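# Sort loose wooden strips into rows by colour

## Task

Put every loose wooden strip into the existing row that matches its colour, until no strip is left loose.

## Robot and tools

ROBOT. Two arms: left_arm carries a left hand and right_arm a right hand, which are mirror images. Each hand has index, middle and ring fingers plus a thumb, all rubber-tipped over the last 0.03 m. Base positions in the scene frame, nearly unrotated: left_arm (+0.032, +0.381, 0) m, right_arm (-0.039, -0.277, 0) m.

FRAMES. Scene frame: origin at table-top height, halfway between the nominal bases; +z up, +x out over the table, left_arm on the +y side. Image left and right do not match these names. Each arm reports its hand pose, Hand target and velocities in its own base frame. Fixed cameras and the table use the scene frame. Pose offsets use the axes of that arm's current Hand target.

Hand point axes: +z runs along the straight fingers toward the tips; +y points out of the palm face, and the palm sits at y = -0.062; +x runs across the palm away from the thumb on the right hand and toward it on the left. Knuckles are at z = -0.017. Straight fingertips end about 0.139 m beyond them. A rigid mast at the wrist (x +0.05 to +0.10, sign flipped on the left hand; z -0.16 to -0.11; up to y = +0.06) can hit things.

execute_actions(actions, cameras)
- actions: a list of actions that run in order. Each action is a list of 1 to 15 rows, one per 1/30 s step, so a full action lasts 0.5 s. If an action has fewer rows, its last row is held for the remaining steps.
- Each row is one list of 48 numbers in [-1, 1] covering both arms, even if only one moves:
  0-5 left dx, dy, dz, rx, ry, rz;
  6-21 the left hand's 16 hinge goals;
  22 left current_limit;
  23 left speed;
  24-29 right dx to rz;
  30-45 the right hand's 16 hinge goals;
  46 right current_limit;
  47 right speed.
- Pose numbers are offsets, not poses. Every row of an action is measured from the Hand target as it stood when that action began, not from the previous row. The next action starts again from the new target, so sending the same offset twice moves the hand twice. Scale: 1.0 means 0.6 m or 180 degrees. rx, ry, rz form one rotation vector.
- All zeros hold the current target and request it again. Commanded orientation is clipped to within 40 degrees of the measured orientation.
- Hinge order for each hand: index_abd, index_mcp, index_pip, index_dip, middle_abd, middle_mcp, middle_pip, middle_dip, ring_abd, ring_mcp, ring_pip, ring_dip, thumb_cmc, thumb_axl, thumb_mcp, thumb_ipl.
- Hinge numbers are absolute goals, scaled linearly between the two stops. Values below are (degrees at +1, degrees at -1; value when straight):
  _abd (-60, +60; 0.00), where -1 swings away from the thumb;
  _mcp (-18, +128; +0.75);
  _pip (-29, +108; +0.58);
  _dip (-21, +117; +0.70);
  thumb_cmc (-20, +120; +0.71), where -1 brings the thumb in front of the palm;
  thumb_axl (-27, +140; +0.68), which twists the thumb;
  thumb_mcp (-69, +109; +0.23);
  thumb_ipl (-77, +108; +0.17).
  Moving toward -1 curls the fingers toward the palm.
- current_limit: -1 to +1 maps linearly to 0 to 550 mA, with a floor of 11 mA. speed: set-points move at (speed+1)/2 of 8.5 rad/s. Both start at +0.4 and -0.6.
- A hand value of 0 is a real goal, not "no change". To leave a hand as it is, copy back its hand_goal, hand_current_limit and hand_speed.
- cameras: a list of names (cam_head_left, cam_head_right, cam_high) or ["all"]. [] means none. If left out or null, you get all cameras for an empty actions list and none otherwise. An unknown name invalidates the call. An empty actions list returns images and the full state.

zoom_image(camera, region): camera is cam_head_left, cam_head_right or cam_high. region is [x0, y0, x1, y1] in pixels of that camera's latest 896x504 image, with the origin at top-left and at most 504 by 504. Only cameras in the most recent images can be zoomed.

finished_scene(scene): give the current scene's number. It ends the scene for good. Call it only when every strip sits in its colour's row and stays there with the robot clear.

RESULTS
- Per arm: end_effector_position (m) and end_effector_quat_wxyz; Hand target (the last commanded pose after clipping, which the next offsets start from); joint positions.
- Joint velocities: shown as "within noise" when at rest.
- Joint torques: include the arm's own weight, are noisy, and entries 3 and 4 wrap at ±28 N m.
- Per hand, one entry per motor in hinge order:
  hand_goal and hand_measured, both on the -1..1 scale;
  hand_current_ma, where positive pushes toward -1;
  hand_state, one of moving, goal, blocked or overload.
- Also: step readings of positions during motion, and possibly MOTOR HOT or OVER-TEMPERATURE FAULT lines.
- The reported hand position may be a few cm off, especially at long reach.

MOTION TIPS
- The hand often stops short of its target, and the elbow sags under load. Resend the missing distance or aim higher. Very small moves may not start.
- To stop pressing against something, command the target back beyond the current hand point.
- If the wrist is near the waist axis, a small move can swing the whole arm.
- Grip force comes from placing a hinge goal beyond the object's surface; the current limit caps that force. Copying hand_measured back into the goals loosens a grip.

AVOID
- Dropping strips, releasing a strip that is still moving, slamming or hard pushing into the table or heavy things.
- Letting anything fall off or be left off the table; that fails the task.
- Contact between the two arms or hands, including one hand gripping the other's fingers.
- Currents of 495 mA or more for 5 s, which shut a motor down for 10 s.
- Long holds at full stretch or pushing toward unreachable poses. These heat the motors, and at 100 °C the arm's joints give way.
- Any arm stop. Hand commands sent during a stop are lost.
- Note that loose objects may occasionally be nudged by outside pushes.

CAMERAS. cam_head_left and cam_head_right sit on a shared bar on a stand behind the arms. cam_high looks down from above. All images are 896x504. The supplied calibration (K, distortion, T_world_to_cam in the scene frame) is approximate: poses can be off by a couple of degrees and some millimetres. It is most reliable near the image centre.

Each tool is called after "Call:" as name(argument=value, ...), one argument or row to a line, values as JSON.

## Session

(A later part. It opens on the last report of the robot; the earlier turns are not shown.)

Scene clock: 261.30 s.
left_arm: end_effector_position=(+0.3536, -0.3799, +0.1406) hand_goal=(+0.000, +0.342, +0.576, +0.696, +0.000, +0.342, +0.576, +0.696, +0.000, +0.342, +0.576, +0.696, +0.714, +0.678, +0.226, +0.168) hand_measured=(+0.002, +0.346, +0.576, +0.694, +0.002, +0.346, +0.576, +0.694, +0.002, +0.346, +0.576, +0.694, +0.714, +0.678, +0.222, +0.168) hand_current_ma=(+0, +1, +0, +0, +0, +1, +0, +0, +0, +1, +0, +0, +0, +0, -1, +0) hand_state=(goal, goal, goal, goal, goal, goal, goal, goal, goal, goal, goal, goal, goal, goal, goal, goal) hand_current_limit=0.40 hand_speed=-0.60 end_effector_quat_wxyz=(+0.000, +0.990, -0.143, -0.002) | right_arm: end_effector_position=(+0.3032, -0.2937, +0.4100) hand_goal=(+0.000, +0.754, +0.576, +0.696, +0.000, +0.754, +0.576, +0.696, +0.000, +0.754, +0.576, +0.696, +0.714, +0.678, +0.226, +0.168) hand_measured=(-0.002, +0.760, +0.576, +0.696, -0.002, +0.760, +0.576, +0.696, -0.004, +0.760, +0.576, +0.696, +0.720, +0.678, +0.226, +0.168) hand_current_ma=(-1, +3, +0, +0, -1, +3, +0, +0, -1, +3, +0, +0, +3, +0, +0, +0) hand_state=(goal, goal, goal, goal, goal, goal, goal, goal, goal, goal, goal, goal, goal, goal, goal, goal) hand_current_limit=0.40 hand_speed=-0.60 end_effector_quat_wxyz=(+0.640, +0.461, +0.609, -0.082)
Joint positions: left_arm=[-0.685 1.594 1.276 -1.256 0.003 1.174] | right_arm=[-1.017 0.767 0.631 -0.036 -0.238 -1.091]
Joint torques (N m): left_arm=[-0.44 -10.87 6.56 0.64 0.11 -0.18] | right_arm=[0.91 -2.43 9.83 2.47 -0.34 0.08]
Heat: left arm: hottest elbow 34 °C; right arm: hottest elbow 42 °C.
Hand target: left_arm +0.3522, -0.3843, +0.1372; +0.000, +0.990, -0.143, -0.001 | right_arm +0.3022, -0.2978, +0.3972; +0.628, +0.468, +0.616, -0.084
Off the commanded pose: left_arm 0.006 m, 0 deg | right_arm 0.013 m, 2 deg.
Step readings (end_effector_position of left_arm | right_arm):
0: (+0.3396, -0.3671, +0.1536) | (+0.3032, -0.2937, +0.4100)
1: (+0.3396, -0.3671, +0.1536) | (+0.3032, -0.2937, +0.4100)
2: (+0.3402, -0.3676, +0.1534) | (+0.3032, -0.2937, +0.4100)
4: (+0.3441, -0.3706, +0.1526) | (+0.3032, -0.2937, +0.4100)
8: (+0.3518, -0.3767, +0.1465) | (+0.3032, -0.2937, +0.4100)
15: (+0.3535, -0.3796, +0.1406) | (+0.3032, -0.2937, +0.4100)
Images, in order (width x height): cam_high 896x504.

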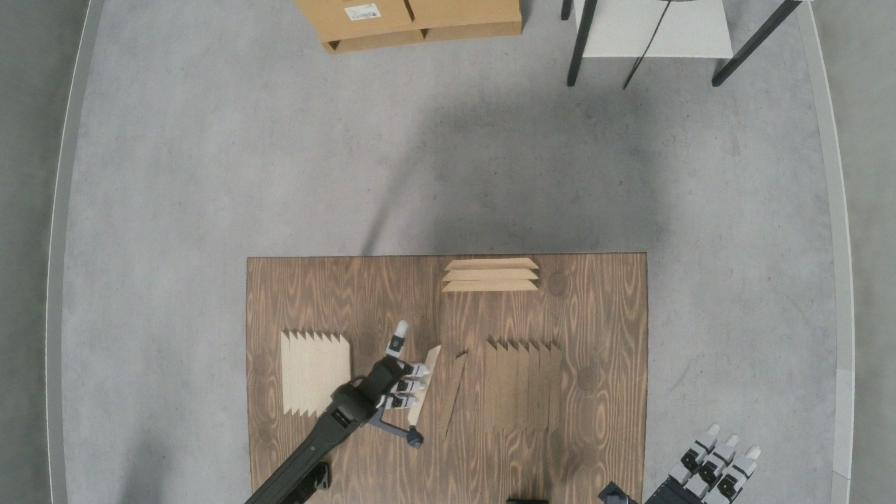

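Call:
execute_actions(
  actions=[
    [[0,0,0.052,0,0,0,0,0.342,0.576,0.696,0,0.342,0.576,0.696,0,0.342,0.576,0.696,0.714,0.678,0.226,0.168,0.4,-0.6,0,0,0,0,0,0,0,0.754,0.576,0.696,0,0.754,0.576,0.696,0,0.754,0.576,0.696,0.714,0.678,0.226,0.168,0.4,-0.6]],
    [[-0.0149,-0.0606,0,0,0,-0.0206,0,0.342,0.576,0.696,0,0.342,0.576,0.696,0,0.342,0.576,0.696,0.714,0.678,0.226,0.168,0.4,-0.6,0,0,0,0,0,0,0,0.754,0.576,0.696,0,0.754,0.576,0.696,0,0.754,0.576,0.696,0.714,0.678,0.226,0.168,0.4,-0.6]],
    [[-0.0109,-0.0615,0,0,0,-0.0206,0,0.342,0.576,0.696,0,0.342,0.576,0.696,0,0.342,0.576,0.696,0.714,0.678,0.226,0.168,0.4,-0.6,0,0,0,0,0,0,0,0.754,0.576,0.696,0,0.754,0.576,0.696,0,0.754,0.576,0.696,0.714,0.678,0.226,0.168,0.4,-0.6]],
    [[-0.0069,-0.062,0,0,0,-0.0206,0,0.342,0.576,0.696,0,0.342,0.576,0.696,0,0.342,0.576,0.696,0.714,0.678,0.226,0.168,0.4,-0.6,0,0,0,0,0,0,0,0.754,0.576,0.696,0,0.754,0.576,0.696,0,0.754,0.576,0.696,0.714,0.678,0.226,0.168,0.4,-0.6]],
    [[-0.0029,-0.0621,0,0,0,-0.0206,0,0.342,0.576,0.696,0,0.342,0.576,0.696,0,0.342,0.576,0.696,0.714,0.678,0.226,0.168,0.4,-0.6,0,0,0,0,0,0,0,0.754,0.576,0.696,0,0.754,0.576,0.696,0,0.754,0.576,0.696,0.714,0.678,0.226,0.168,0.4,-0.6]],
  ],
  cameras=["cam_high"],
)

Call:
zoom_image(
  camera="cam_high",
  region=[270, 310, 410, 440],
)

Scene clock: 308.80 s.
left_arm: end_effector_position=(+0.3655, -0.2439, +0.1201) hand_goal=(+0.000, +0.342, +0.576, +0.696, +0.000, +0.342, +0.576, +0.696, +0.000, +0.342, +0.576, +0.696, +0.714, +0.678, +0.226, +0.168) hand_measured=(+0.000, +0.318, +0.562, +0.688, -0.002, +0.316, +0.562, +0.690, +0.000, +0.318, +0.558, +0.690, +0.714, +0.678, +0.222, +0.168) hand_current_ma=(+0, -16, -6, -2, +0, -19, -5, -2, +0, -15, -8, -2, +0, +0, -1, +0) hand_state=(goal, blocked, goal, goal, goal, blocked, goal, goal, goal, blocked, goal, goal, goal, goal, goal, goal) hand_current_limit=0.40 hand_speed=-0.60 end_effector_quat_wxyz=(+0.012, +1.000, -0.014, +0.012) | right_arm: end_effector_position=(+0.3032, -0.2937, +0.4100) hand_goal=(+0.000, +0.754, +0.576, +0.696, +0.000, +0.754, +0.576, +0.696, +0.000, +0.754, +0.576, +0.696, +0.714, +0.678, +0.226, +0.168) hand_measured=(-0.002, +0.760, +0.576, +0.696, -0.002, +0.760, +0.576, +0.696, -0.004, +0.760, +0.576, +0.696, +0.720, +0.678, +0.226, +0.168) hand_current_ma=(-1, +3, +0, +0, -1, +3, +0, +0, -1, +3, +0, +0, +3, +0, +0, +0) hand_state=(goal, goal, goal, goal, goal, goal, goal, goal, goal, goal, goal, goal, goal, goal, goal, goal) hand_current_limit=0.40 hand_speed=-0.60 end_effector_quat_wxyz=(+0.640, +0.461, +0.609, -0.082)
Joint positions: left_arm=[-0.424 1.391 0.987 -1.136 0.012 1.174] | right_arm=[-1.017 0.767 0.631 -0.036 -0.238 -1.091]
Joint torques (N m): left_arm=[1.14 -7.18 4.64 0.21 -0.22 0.09] | right_arm=[0.91 -2.37 9.81 2.52 -0.34 0.09]
Heat: left arm: hottest elbow 33 °C; right arm: hottest elbow 43 °C.
Hand target: left_arm +0.3592, -0.2347, +0.1061; +0.000, +1.000, -0.014, +0.000 | right_arm +0.3022, -0.2978, +0.3972; +0.628, +0.468, +0.616, -0.084
Off the commanded pose: left_arm 0.018 m, 2 deg | right_arm 0.013 m, 2 deg.
Step readings (end_effector_position of left_arm | right_arm):
0: (+0.3537, -0.3799, +0.1406) | (+0.3032, -0.2937, +0.4100)
1: (+0.3539, -0.3801, +0.1407) | (+0.3032, -0.2937, +0.4100)
2: (+0.3545, -0.3806, +0.1397) | (+0.3032, -0.2937, +0.4100)
4: (+0.3562, -0.3819, +0.1363) | (+0.3032, -0.2937, +0.4100)
8: (+0.3555, -0.3810, +0.1230) | (+0.3032, -0.2937, +0.4100)
15: (+0.3572, -0.3826, +0.1236) | (+0.3032, -0.2937, +0.4100)
16: (+0.3569, -0.3824, +0.1230) | (+0.3032, -0.2937, +0.4100)
17: (+0.3560, -0.3815, +0.1218) | (+0.3032, -0.2937, +0.4100)
19: (+0.3558, -0.3762, +0.1215) | (+0.3032, -0.2937, +0.4100)
23: (+0.3543, -0.3639, +0.1217) | (+0.3032, -0.2937, +0.4100)
30: (+0.3554, -0.3576, +0.1211) | (+0.3032, -0.2937, +0.4100)
31: (+0.3552, -0.3573, +0.1209) | (+0.3032, -0.2937, +0.4100)
32: (+0.3545, -0.3558, +0.1205) | (+0.3032, -0.2937, +0.4100)
34: (+0.3531, -0.3491, +0.1202) | (+0.3032, -0.2937, +0.4100)
38: (+0.3554, -0.3275, +0.1208) | (+0.3032, -0.2937, +0.4100)
45: (+0.3590, -0.3192, +0.1205) | (+0.3032, -0.2937, +0.4100)
46: (+0.3590, -0.3188, +0.1205) | (+0.3032, -0.2937, +0.4100)
47: (+0.3595, -0.3160, +0.1201) | (+0.3032, -0.2937, +0.4100)
49: (+0.3578, -0.3100, +0.1198) | (+0.3032, -0.2937, +0.4100)
53: (+0.3593, -0.2900, +0.1206) | (+0.3032, -0.2937, +0.4100)
60: (+0.3624, -0.2817, +0.1203) | (+0.3032, -0.2937, +0.4100)
61: (+0.3623, -0.2814, +0.1201) | (+0.3032, -0.2937, +0.4100)
62: (+0.3625, -0.2788, +0.1197) | (+0.3032, -0.2937, +0.4100)
64: (+0.3611, -0.2727, +0.1195) | (+0.3032, -0.2937, +0.4100)
68: (+0.3632, -0.2521, +0.1203) | (+0.3032, -0.2937, +0.4100)
75: (+0.3654, -0.2441, +0.1200) | (+0.3032, -0.2937, +0.4100)
Images, in order (width x height): cam_high 896x504.

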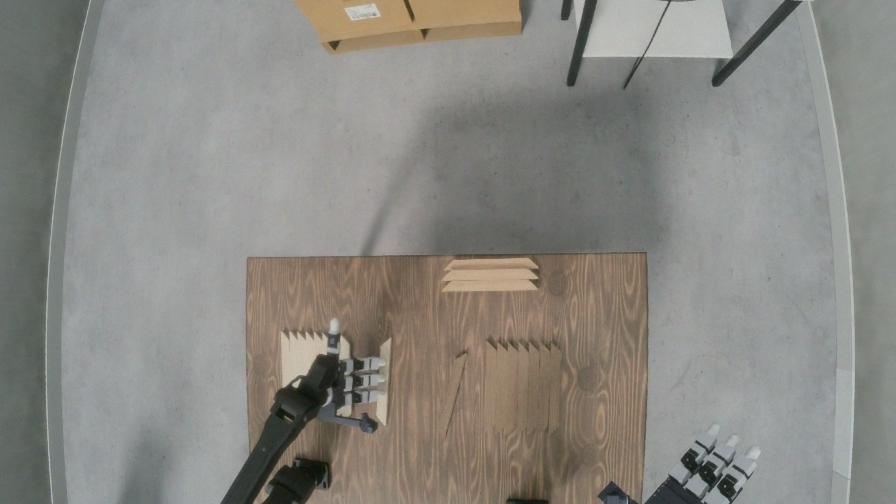

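Scaled by 3.600 from the camera's 896x504 image, which has a finer 1280x720 frame.

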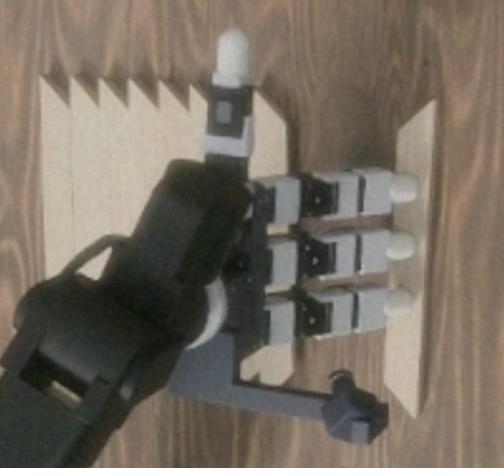

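Call:
execute_actions(
  actions=[
    [[0.0092,-0.0458,0,0,0,-0.0103,0,0.342,0.576,0.696,0,0.342,0.576,0.696,0,0.342,0.576,0.696,0.714,0.678,0.226,0.168,0.4,-0.6,0,0,0,0,0,0,0,0.754,0.576,0.696,0,0.754,0.576,0.696,0,0.754,0.576,0.696,0.714,0.678,0.226,0.168,0.4,-0.6]],
    [[0.0107,-0.0455,0,0,0,-0.0103,0,0.342,0.576,0.696,0,0.342,0.576,0.696,0,0.342,0.576,0.696,0.714,0.678,0.226,0.168,0.4,-0.6,0,0,0,0,0,0,0,0.754,0.576,0.696,0,0.754,0.576,0.696,0,0.754,0.576,0.696,0.714,0.678,0.226,0.168,0.4,-0.6]],
    [[0.0122,-0.035,0,0,0,-0.0103,0,0.342,0.576,0.696,0,0.342,0.576,0.696,0,0.342,0.576,0.696,0.714,0.678,0.226,0.168,0.4,-0.6,0,0,0,0,0,0,0,0.754,0.576,0.696,0,0.754,0.576,0.696,0,0.754,0.576,0.696,0.714,0.678,0.226,0.168,0.4,-0.6]],
  ],
  cameras=["cam_high"],
)

Call:
zoom_image(
  camera="cam_high",
  region=[270, 310, 410, 440],
)

Scene clock: 330.57 s.
left_arm: end_effector_position=(+0.3871, -0.1681, +0.1201) hand_goal=(+0.000, +0.342, +0.576, +0.696, +0.000, +0.342, +0.576, +0.696, +0.000, +0.342, +0.576, +0.696, +0.714, +0.678, +0.226, +0.168) hand_measured=(+0.000, +0.318, +0.562, +0.688, -0.002, +0.316, +0.562, +0.690, +0.000, +0.318, +0.558, +0.690, +0.714, +0.678, +0.222, +0.168) hand_current_ma=(+0, -17, -6, -2, +0, -19, -5, -2, +0, -16, -8, -2, +0, +0, -1, +0) hand_state=(goal, blocked, goal, goal, goal, blocked, goal, goal, goal, blocked, goal, goal, goal, goal, goal, goal) hand_current_limit=0.40 hand_speed=-0.60 end_effector_quat_wxyz=(+0.011, +0.999, +0.034, +0.013) | right_arm: end_effector_position=(+0.3032, -0.2937, +0.4100) hand_goal=(+0.000, +0.754, +0.576, +0.696, +0.000, +0.754, +0.576, +0.696, +0.000, +0.754, +0.576, +0.696, +0.714, +0.678, +0.226, +0.168) hand_measured=(-0.002, +0.760, +0.576, +0.696, -0.002, +0.760, +0.576, +0.696, -0.004, +0.760, +0.576, +0.696, +0.720, +0.678, +0.226, +0.168) hand_current_ma=(-1, +3, +0, +0, -1, +3, +0, +0, -1, +3, +0, +0, +3, +0, +0, +0) hand_state=(goal, goal, goal, goal, goal, goal, goal, goal, goal, goal, goal, goal, goal, goal, goal, goal) hand_current_limit=0.40 hand_speed=-0.60 end_effector_quat_wxyz=(+0.640, +0.461, +0.609, -0.082)
Joint positions: left_arm=[-0.224 1.362 0.958 -1.136 0.014 1.278] | right_arm=[-1.017 0.767 0.631 -0.036 -0.238 -1.091]
Joint torques (N m): left_arm=[1.26 -6.77 4.51 0.18 -0.33 0.09] | right_arm=[1.03 -2.37 9.8 2.51 -0.33 0.08]
Heat: left arm: hottest elbow 33 °C; right arm: hottest elbow 43 °C.
Hand target: left_arm +0.3783, -0.1588, +0.1062; +0.000, +0.999, +0.035, +0.000 | right_arm +0.3022, -0.2978, +0.3972; +0.628, +0.468, +0.616, -0.084
Off the commanded pose: left_arm 0.019 m, 2 deg | right_arm 0.013 m, 2 deg.
Step readings (end_effector_position of left_arm | right_arm):
0: (+0.3655, -0.2439, +0.1201) | (+0.3032, -0.2937, +0.4100)
1: (+0.3657, -0.2437, +0.1201) | (+0.3032, -0.2937, +0.4100)
2: (+0.3664, -0.2419, +0.1201) | (+0.3032, -0.2937, +0.4100)
4: (+0.3666, -0.2376, +0.1198) | (+0.3032, -0.2937, +0.4100)
8: (+0.3706, -0.2226, +0.1201) | (+0.3032, -0.2937, +0.4100)
15: (+0.3725, -0.2167, +0.1199) | (+0.3032, -0.2937, +0.4100)
16: (+0.3725, -0.2165, +0.1201) | (+0.3032, -0.2937, +0.4100)
17: (+0.3727, -0.2154, +0.1199) | (+0.3032, -0.2937, +0.4100)
19: (+0.3735, -0.2107, +0.1197) | (+0.3032, -0.2937, +0.4100)
23: (+0.3779, -0.1947, +0.1200) | (+0.3032, -0.2937, +0.4100)
30: (+0.3795, -0.1888, +0.1198) | (+0.3032, -0.2937, +0.4100)
31: (+0.3796, -0.1884, +0.1199) | (+0.3032, -0.2937, +0.4100)
32: (+0.3799, -0.1875, +0.1199) | (+0.3032, -0.2937, +0.4100)
34: (+0.3812, -0.1840, +0.1200) | (+0.3032, -0.2937, +0.4100)
38: (+0.3859, -0.1721, +0.1201) | (+0.3032, -0.2937, +0.4100)
45: (+0.3871, -0.1681, +0.1201) | (+0.3032, -0.2937, +0.4100)
Images, in order (width x height): cam_high 896x504.

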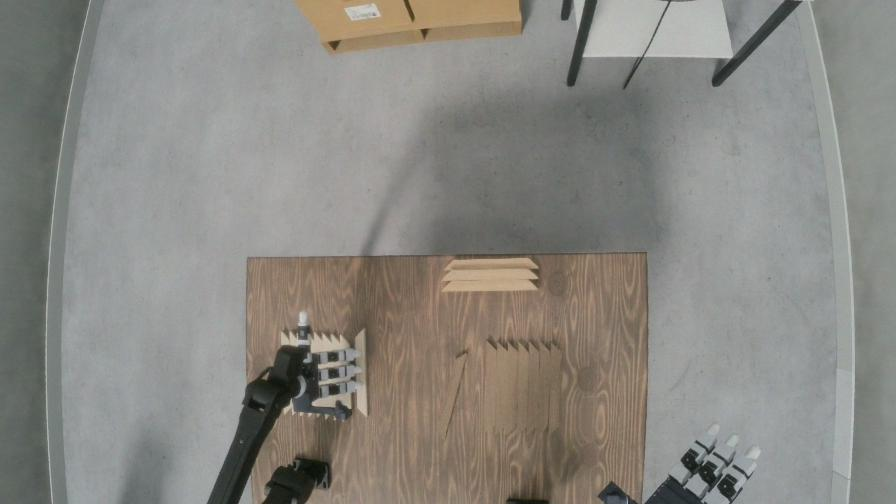

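Scaled by 3.600 from the camera's 896x504 image, which has a finer 1280x720 frame.

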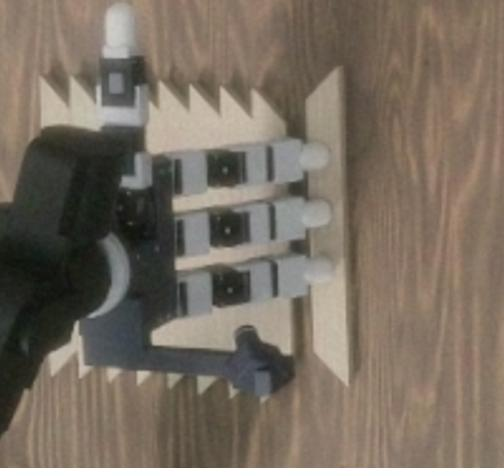

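Call:
execute_actions(
  actions=[
    [[-0.012,-0.031,0,0,0,-0.005,0,0.342,0.576,0.696,0,0.342,0.576,0.696,0,0.342,0.576,0.696,0.714,0.678,0.226,0.168,0.4,-0.6,0,0,0,0,0,0,0,0.754,0.576,0.696,0,0.754,0.576,0.696,0,0.754,0.576,0.696,0.714,0.678,0.226,0.168,0.4,-0.6]],
  ],
  cameras=["cam_high"],
)

Call:
zoom_image(
  camera="cam_high",
  region=[270, 310, 410, 440],
)

Scene clock: 347.83 s.
left_arm: end_effector_position=(+0.3792, -0.1496, +0.1199) hand_goal=(+0.000, +0.342, +0.576, +0.696, +0.000, +0.342, +0.576, +0.696, +0.000, +0.342, +0.576, +0.696, +0.714, +0.678, +0.226, +0.168) hand_measured=(+0.000, +0.318, +0.562, +0.688, +0.000, +0.314, +0.562, +0.688, +0.002, +0.316, +0.558, +0.688, +0.714, +0.678, +0.222, +0.168) hand_current_ma=(+0, -16, -6, -2, +0, -20, -5, -2, +0, -19, -9, -2, +0, +0, -1, +0) hand_state=(goal, blocked, goal, goal, goal, blocked, goal, goal, goal, blocked, goal, goal, goal, goal, goal, goal) hand_current_limit=0.40 hand_speed=-0.60 end_effector_quat_wxyz=(+0.010, +0.999, +0.044, +0.014) | right_arm: end_effector_position=(+0.3032, -0.2937, +0.4100) hand_goal=(+0.000, +0.754, +0.576, +0.696, +0.000, +0.754, +0.576, +0.696, +0.000, +0.754, +0.576, +0.696, +0.714, +0.678, +0.226, +0.168) hand_measured=(-0.002, +0.760, +0.576, +0.696, -0.002, +0.760, +0.576, +0.696, -0.004, +0.760, +0.576, +0.696, +0.720, +0.678, +0.226, +0.168) hand_current_ma=(-1, +3, +0, +0, -1, +3, +0, +0, -1, +3, +0, +0, +3, +0, +0, +0) hand_state=(goal, goal, goal, goal, goal, goal, goal, goal, goal, goal, goal, goal, goal, goal, goal, goal) hand_current_limit=0.40 hand_speed=-0.60 end_effector_quat_wxyz=(+0.640, +0.461, +0.609, -0.082)
Joint positions: left_arm=[-0.181 1.327 0.924 -1.136 0.014 1.301] | right_arm=[-1.017 0.767 0.631 -0.036 -0.238 -1.091]
Joint torques (N m): left_arm=[1.49 -6.12 4.51 0.16 -0.33 0.11] | right_arm=[0.97 -2.37 9.8 2.5 -0.34 0.09]
Heat: left arm: hottest elbow 32 °C; right arm: hottest elbow 43 °C.
Hand target: left_arm +0.3698, -0.1408, +0.1062; +0.000, +0.999, +0.042, +0.000 | right_arm +0.3022, -0.2978, +0.3972; +0.628, +0.468, +0.616, -0.084
Off the commanded pose: left_arm 0.019 m, 2 deg | right_arm 0.013 m, 2 deg.
Step readings (end_effector_position of left_arm | right_arm):
0: (+0.3871, -0.1681, +0.1201) | (+0.3032, -0.2937, +0.4100)
1: (+0.3867, -0.1681, +0.1198) | (+0.3032, -0.2937, +0.4100)
2: (+0.3859, -0.1672, +0.1196) | (+0.3032, -0.2937, +0.4100)
4: (+0.3832, -0.1638, +0.1194) | (+0.3032, -0.2937, +0.4100)
8: (+0.3801, -0.1525, +0.1200) | (+0.3032, -0.2937, +0.4100)
15: (+0.3793, -0.1496, +0.1199) | (+0.3032, -0.2937, +0.4100)
Images, in order (width x height): cam_high 896x504.

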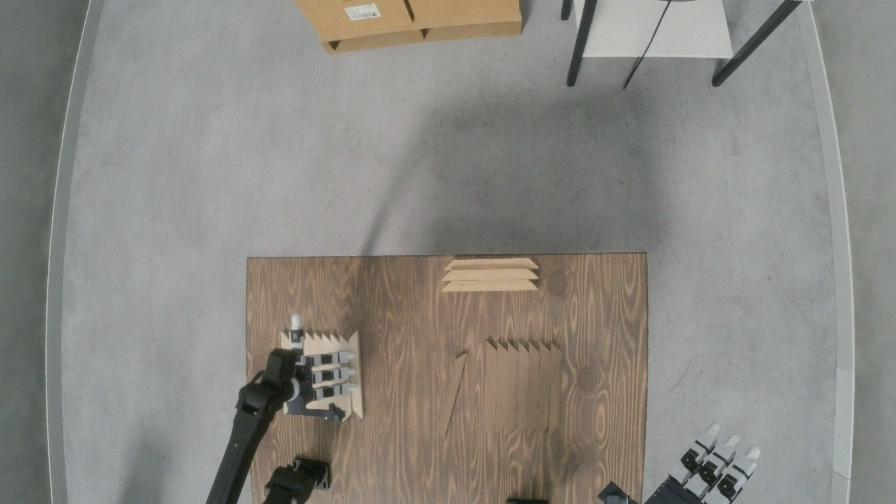

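Scaled by 3.600 from the camera's 896x504 image, which has a finer 1280x720 frame.

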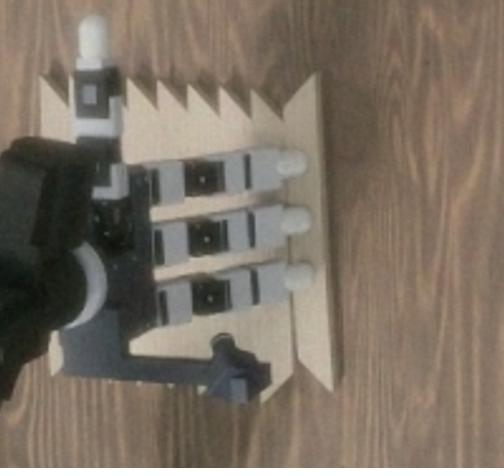

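Call:
execute_actions(
  actions=[
    [[-0.003,-0.012,0,0,0,0.005,0,0.342,0.576,0.696,0,0.342,0.576,0.696,0,0.342,0.576,0.696,0.714,0.678,0.226,0.168,0.4,-0.6,0,0,0,0,0,0,0,0.754,0.576,0.696,0,0.754,0.576,0.696,0,0.754,0.576,0.696,0.714,0.678,0.226,0.168,0.4,-0.6]],
    [[0.01,0.014,-0.012,0,0,0,0,0.342,0.576,0.696,0,0.342,0.576,0.696,0,0.342,0.576,0.696,0.714,0.678,0.226,0.168,0.4,-0.6,0,0,0,0,0,0,0,0.754,0.576,0.696,0,0.754,0.576,0.696,0,0.754,0.576,0.696,0.714,0.678,0.226,0.168,0.4,-0.6]],
    [[0.005,0,-0.015,0,0,0,0,0.342,0.576,0.696,0,0.342,0.576,0.696,0,0.342,0.576,0.696,0.714,0.678,0.226,0.168,0.4,-0.6,0,0,0,0,0,0,0,0.754,0.576,0.696,0,0.754,0.576,0.696,0,0.754,0.576,0.696,0.714,0.678,0.226,0.168,0.4,-0.6]],
    [[0.008,0,-0.015,0,0,0,0,0.342,0.576,0.696,0,0.342,0.576,0.696,0,0.342,0.576,0.696,0.714,0.678,0.226,0.168,0.4,-0.6,0,0,0,0,0,0,0,0.754,0.576,0.696,0,0.754,0.576,0.696,0,0.754,0.576,0.696,0.714,0.678,0.226,0.168,0.4,-0.6]],
    [[0.005,0,-0.02,0,0,0,0,0.342,0.576,0.696,0,0.342,0.576,0.696,0,0.342,0.576,0.696,0.714,0.678,0.226,0.168,0.4,-0.6,0,0,0,0,0,0,0,0.754,0.576,0.696,0,0.754,0.576,0.696,0,0.754,0.576,0.696,0.714,0.678,0.226,0.168,0.4,-0.6]],
    [[0,0.02,-0.05,0,0,0,0,0.342,0.576,0.696,0,0.342,0.576,0.696,0,0.342,0.576,0.696,0.714,0.678,0.226,0.168,0.4,-0.6,0,0,0,0,0,0,0,0.754,0.576,0.696,0,0.754,0.576,0.696,0,0.754,0.576,0.696,0.714,0.678,0.226,0.168,0.4,-0.6]],
    [[-0.0373,0.168,0,0,0,0.0307,0,0.342,0.576,0.696,0,0.342,0.576,0.696,0,0.342,0.576,0.696,0.714,0.678,0.226,0.168,0.4,-0.6,0,0,0,0,0,0,0,0.754,0.576,0.696,0,0.754,0.576,0.696,0,0.754,0.576,0.696,0.714,0.678,0.226,0.168,0.4,-0.6]],
    [[-0.021,0.1707,0,0,0,0.0307,0,0.342,0.576,0.696,0,0.342,0.576,0.696,0,0.342,0.576,0.696,0.714,0.678,0.226,0.168,0.4,-0.6,0,0,0,0,0,0,0,0.754,0.576,0.696,0,0.754,0.576,0.696,0,0.754,0.576,0.696,0.714,0.678,0.226,0.168,0.4,-0.6]],
    [[-0.0043,0.1718,0,0,0,0.0307,0,0.342,0.576,0.696,0,0.342,0.576,0.696,0,0.342,0.576,0.696,0.714,0.678,0.226,0.168,0.4,-0.6,0,0,0,0,0,0,0,0.754,0.576,0.696,0,0.754,0.576,0.696,0,0.754,0.576,0.696,0.714,0.678,0.226,0.168,0.4,-0.6]],
  ],
  cameras=["cam_high"],
)

Call:
zoom_image(
  camera="cam_high",
  region=[270, 310, 410, 440],
)

Call:
zoom_image(
  camera="cam_high",
  region=[390, 310, 530, 440],
)

Scene clock: 386.53 s.
left_arm: end_effector_position=(+0.3223, -0.4478, +0.1530) hand_goal=(+0.000, +0.342, +0.576, +0.696, +0.000, +0.342, +0.576, +0.696, +0.000, +0.342, +0.576, +0.696, +0.714, +0.678, +0.226, +0.168) hand_measured=(+0.002, +0.346, +0.576, +0.694, +0.002, +0.346, +0.576, +0.694, +0.002, +0.346, +0.576, +0.694, +0.714, +0.678, +0.222, +0.168) hand_current_ma=(+0, +1, +0, +0, +0, +1, +0, +0, +0, +1, +0, +0, +0, +0, -1, +0) hand_state=(goal, goal, goal, goal, goal, goal, goal, goal, goal, goal, goal, goal, goal, goal, goal, goal) hand_current_limit=0.40 hand_speed=-0.60 end_effector_quat_wxyz=(-0.012, +0.993, -0.119, -0.016) | right_arm: end_effector_position=(+0.3032, -0.2937, +0.4100) hand_goal=(+0.000, +0.754, +0.576, +0.696, +0.000, +0.754, +0.576, +0.696, +0.000, +0.754, +0.576, +0.696, +0.714, +0.678, +0.226, +0.168) hand_measured=(-0.002, +0.760, +0.576, +0.696, -0.002, +0.760, +0.576, +0.696, -0.004, +0.760, +0.576, +0.696, +0.720, +0.678, +0.226, +0.168) hand_current_ma=(-1, +3, +0, +0, -1, +3, +0, +0, -1, +3, +0, +0, +3, +0, +0, +0) hand_state=(goal, goal, goal, goal, goal, goal, goal, goal, goal, goal, goal, goal, goal, goal, goal, goal) hand_current_limit=0.40 hand_speed=-0.60 end_effector_quat_wxyz=(+0.640, +0.461, +0.609, -0.082)
Joint positions: left_arm=[-0.841 1.659 1.398 -1.35 0.003 0.968] | right_arm=[-1.017 0.767 0.631 -0.036 -0.238 -1.091]
Joint torques (N m): left_arm=[1.08 -10.93 10.45 -0.29 0.11 -0.17] | right_arm=[0.85 -2.26 9.8 2.5 -0.34 0.09]
Heat: left arm: hottest elbow 32 °C; right arm: hottest elbow 43 °C.
Hand target: left_arm +0.3397, -0.4590, +0.1732; +0.000, +0.994, -0.110, +0.000 | right_arm +0.3022, -0.2978, +0.3972; +0.628, +0.468, +0.616, -0.084
Off the commanded pose: left_arm 0.029 m, 3 deg | right_arm 0.013 m, 2 deg.
Step readings (end_effector_position of left_arm | right_arm):
0: (+0.3792, -0.1496, +0.1199) | (+0.3032, -0.2937, +0.4100)
1: (+0.3792, -0.1496, +0.1199) | (+0.3032, -0.2937, +0.4100)
2: (+0.3791, -0.1494, +0.1199) | (+0.3032, -0.2937, +0.4100)
4: (+0.3787, -0.1482, +0.1197) | (+0.3032, -0.2937, +0.4100)
8: (+0.3776, -0.1451, +0.1196) | (+0.3032, -0.2937, +0.4100)
15: (+0.3772, -0.1442, +0.1197) | (+0.3032, -0.2937, +0.4100)
16: (+0.3771, -0.1442, +0.1197) | (+0.3032, -0.2937, +0.4100)
17: (+0.3771, -0.1442, +0.1197) | (+0.3032, -0.2937, +0.4100)
19: (+0.3771, -0.1442, +0.1197) | (+0.3032, -0.2937, +0.4100)
23: (+0.3764, -0.1441, +0.1196) | (+0.3032, -0.2937, +0.4100)
30: (+0.3759, -0.1440, +0.1195) | (+0.3032, -0.2937, +0.4100)
31: (+0.3758, -0.1440, +0.1195) | (+0.3032, -0.2937, +0.4100)
32: (+0.3753, -0.1439, +0.1194) | (+0.3032, -0.2937, +0.4100)
34: (+0.3743, -0.1438, +0.1192) | (+0.3032, -0.2937, +0.4100)
38: (+0.3727, -0.1434, +0.1191) | (+0.3032, -0.2937, +0.4100)
45: (+0.3720, -0.1432, +0.1190) | (+0.3032, -0.2937, +0.4100)
46: (+0.3720, -0.1432, +0.1191) | (+0.3032, -0.2937, +0.4100)
47: (+0.3718, -0.1431, +0.1196) | (+0.3032, -0.2937, +0.4100)
49: (+0.3705, -0.1426, +0.1201) | (+0.3032, -0.2937, +0.4100)
53: (+0.3682, -0.1417, +0.1205) | (+0.3032, -0.2937, +0.4100)
60: (+0.3674, -0.1415, +0.1205) | (+0.3032, -0.2937, +0.4100)
61: (+0.3673, -0.1415, +0.1205) | (+0.3032, -0.2937, +0.4100)
62: (+0.3672, -0.1413, +0.1210) | (+0.3032, -0.2937, +0.4100)
64: (+0.3668, -0.1408, +0.1224) | (+0.3032, -0.2937, +0.4100)
68: (+0.3654, -0.1403, +0.1243) | (+0.3032, -0.2937, +0.4100)
75: (+0.3648, -0.1400, +0.1250) | (+0.3032, -0.2937, +0.4100)
76: (+0.3647, -0.1400, +0.1252) | (+0.3032, -0.2937, +0.4100)
77: (+0.3640, -0.1399, +0.1265) | (+0.3032, -0.2937, +0.4100)
79: (+0.3625, -0.1405, +0.1308) | (+0.3032, -0.2937, +0.4100)
83: (+0.3673, -0.1442, +0.1438) | (+0.3032, -0.2937, +0.4100)
90: (+0.3688, -0.1468, +0.1494) | (+0.3032, -0.2937, +0.4100)
91: (+0.3685, -0.1474, +0.1493) | (+0.3032, -0.2937, +0.4100)
92: (+0.3678, -0.1510, +0.1492) | (+0.3032, -0.2937, +0.4100)
94: (+0.3624, -0.1705, +0.1502) | (+0.3032, -0.2937, +0.4100)
98: (+0.3417, -0.2302, +0.1559) | (+0.3032, -0.2937, +0.4100)
105: (+0.3464, -0.2498, +0.1551) | (+0.3032, -0.2937, +0.4100)
106: (+0.3474, -0.2500, +0.1544) | (+0.3032, -0.2937, +0.4100)
107: (+0.3480, -0.2527, +0.1538) | (+0.3032, -0.2937, +0.4100)
109: (+0.3475, -0.2686, +0.1541) | (+0.3032, -0.2937, +0.4100)
113: (+0.3334, -0.3239, +0.1564) | (+0.3032, -0.2937, +0.4100)
120: (+0.3318, -0.3485, +0.1525) | (+0.3032, -0.2937, +0.4100)
121: (+0.3329, -0.3488, +0.1526) | (+0.3032, -0.2937, +0.4100)
122: (+0.3328, -0.3524, +0.1528) | (+0.3032, -0.2937, +0.4100)
124: (+0.3363, -0.3668, +0.1550) | (+0.3032, -0.2937, +0.4100)
128: (+0.3282, -0.4216, +0.1590) | (+0.3032, -0.2937, +0.4100)
135: (+0.3168, -0.4490, +0.1507) | (+0.3032, -0.2937, +0.4100)
Images, in order (width x height): cam_high 896x504.

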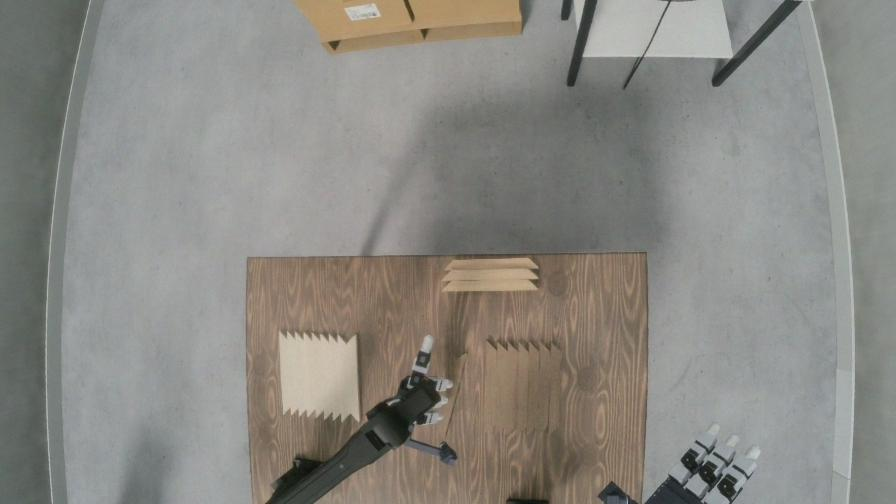

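Scaled by 3.600 from the camera's 896x504 image, which has a finer 1280x720 frame.

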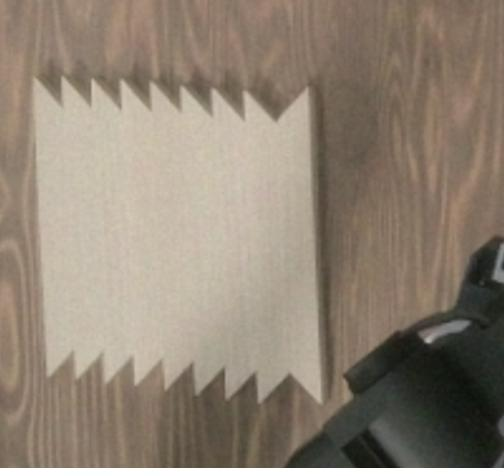

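Scaled by 3.600 from the camera's 896x504 image, which has a finer 1280x720 frame.

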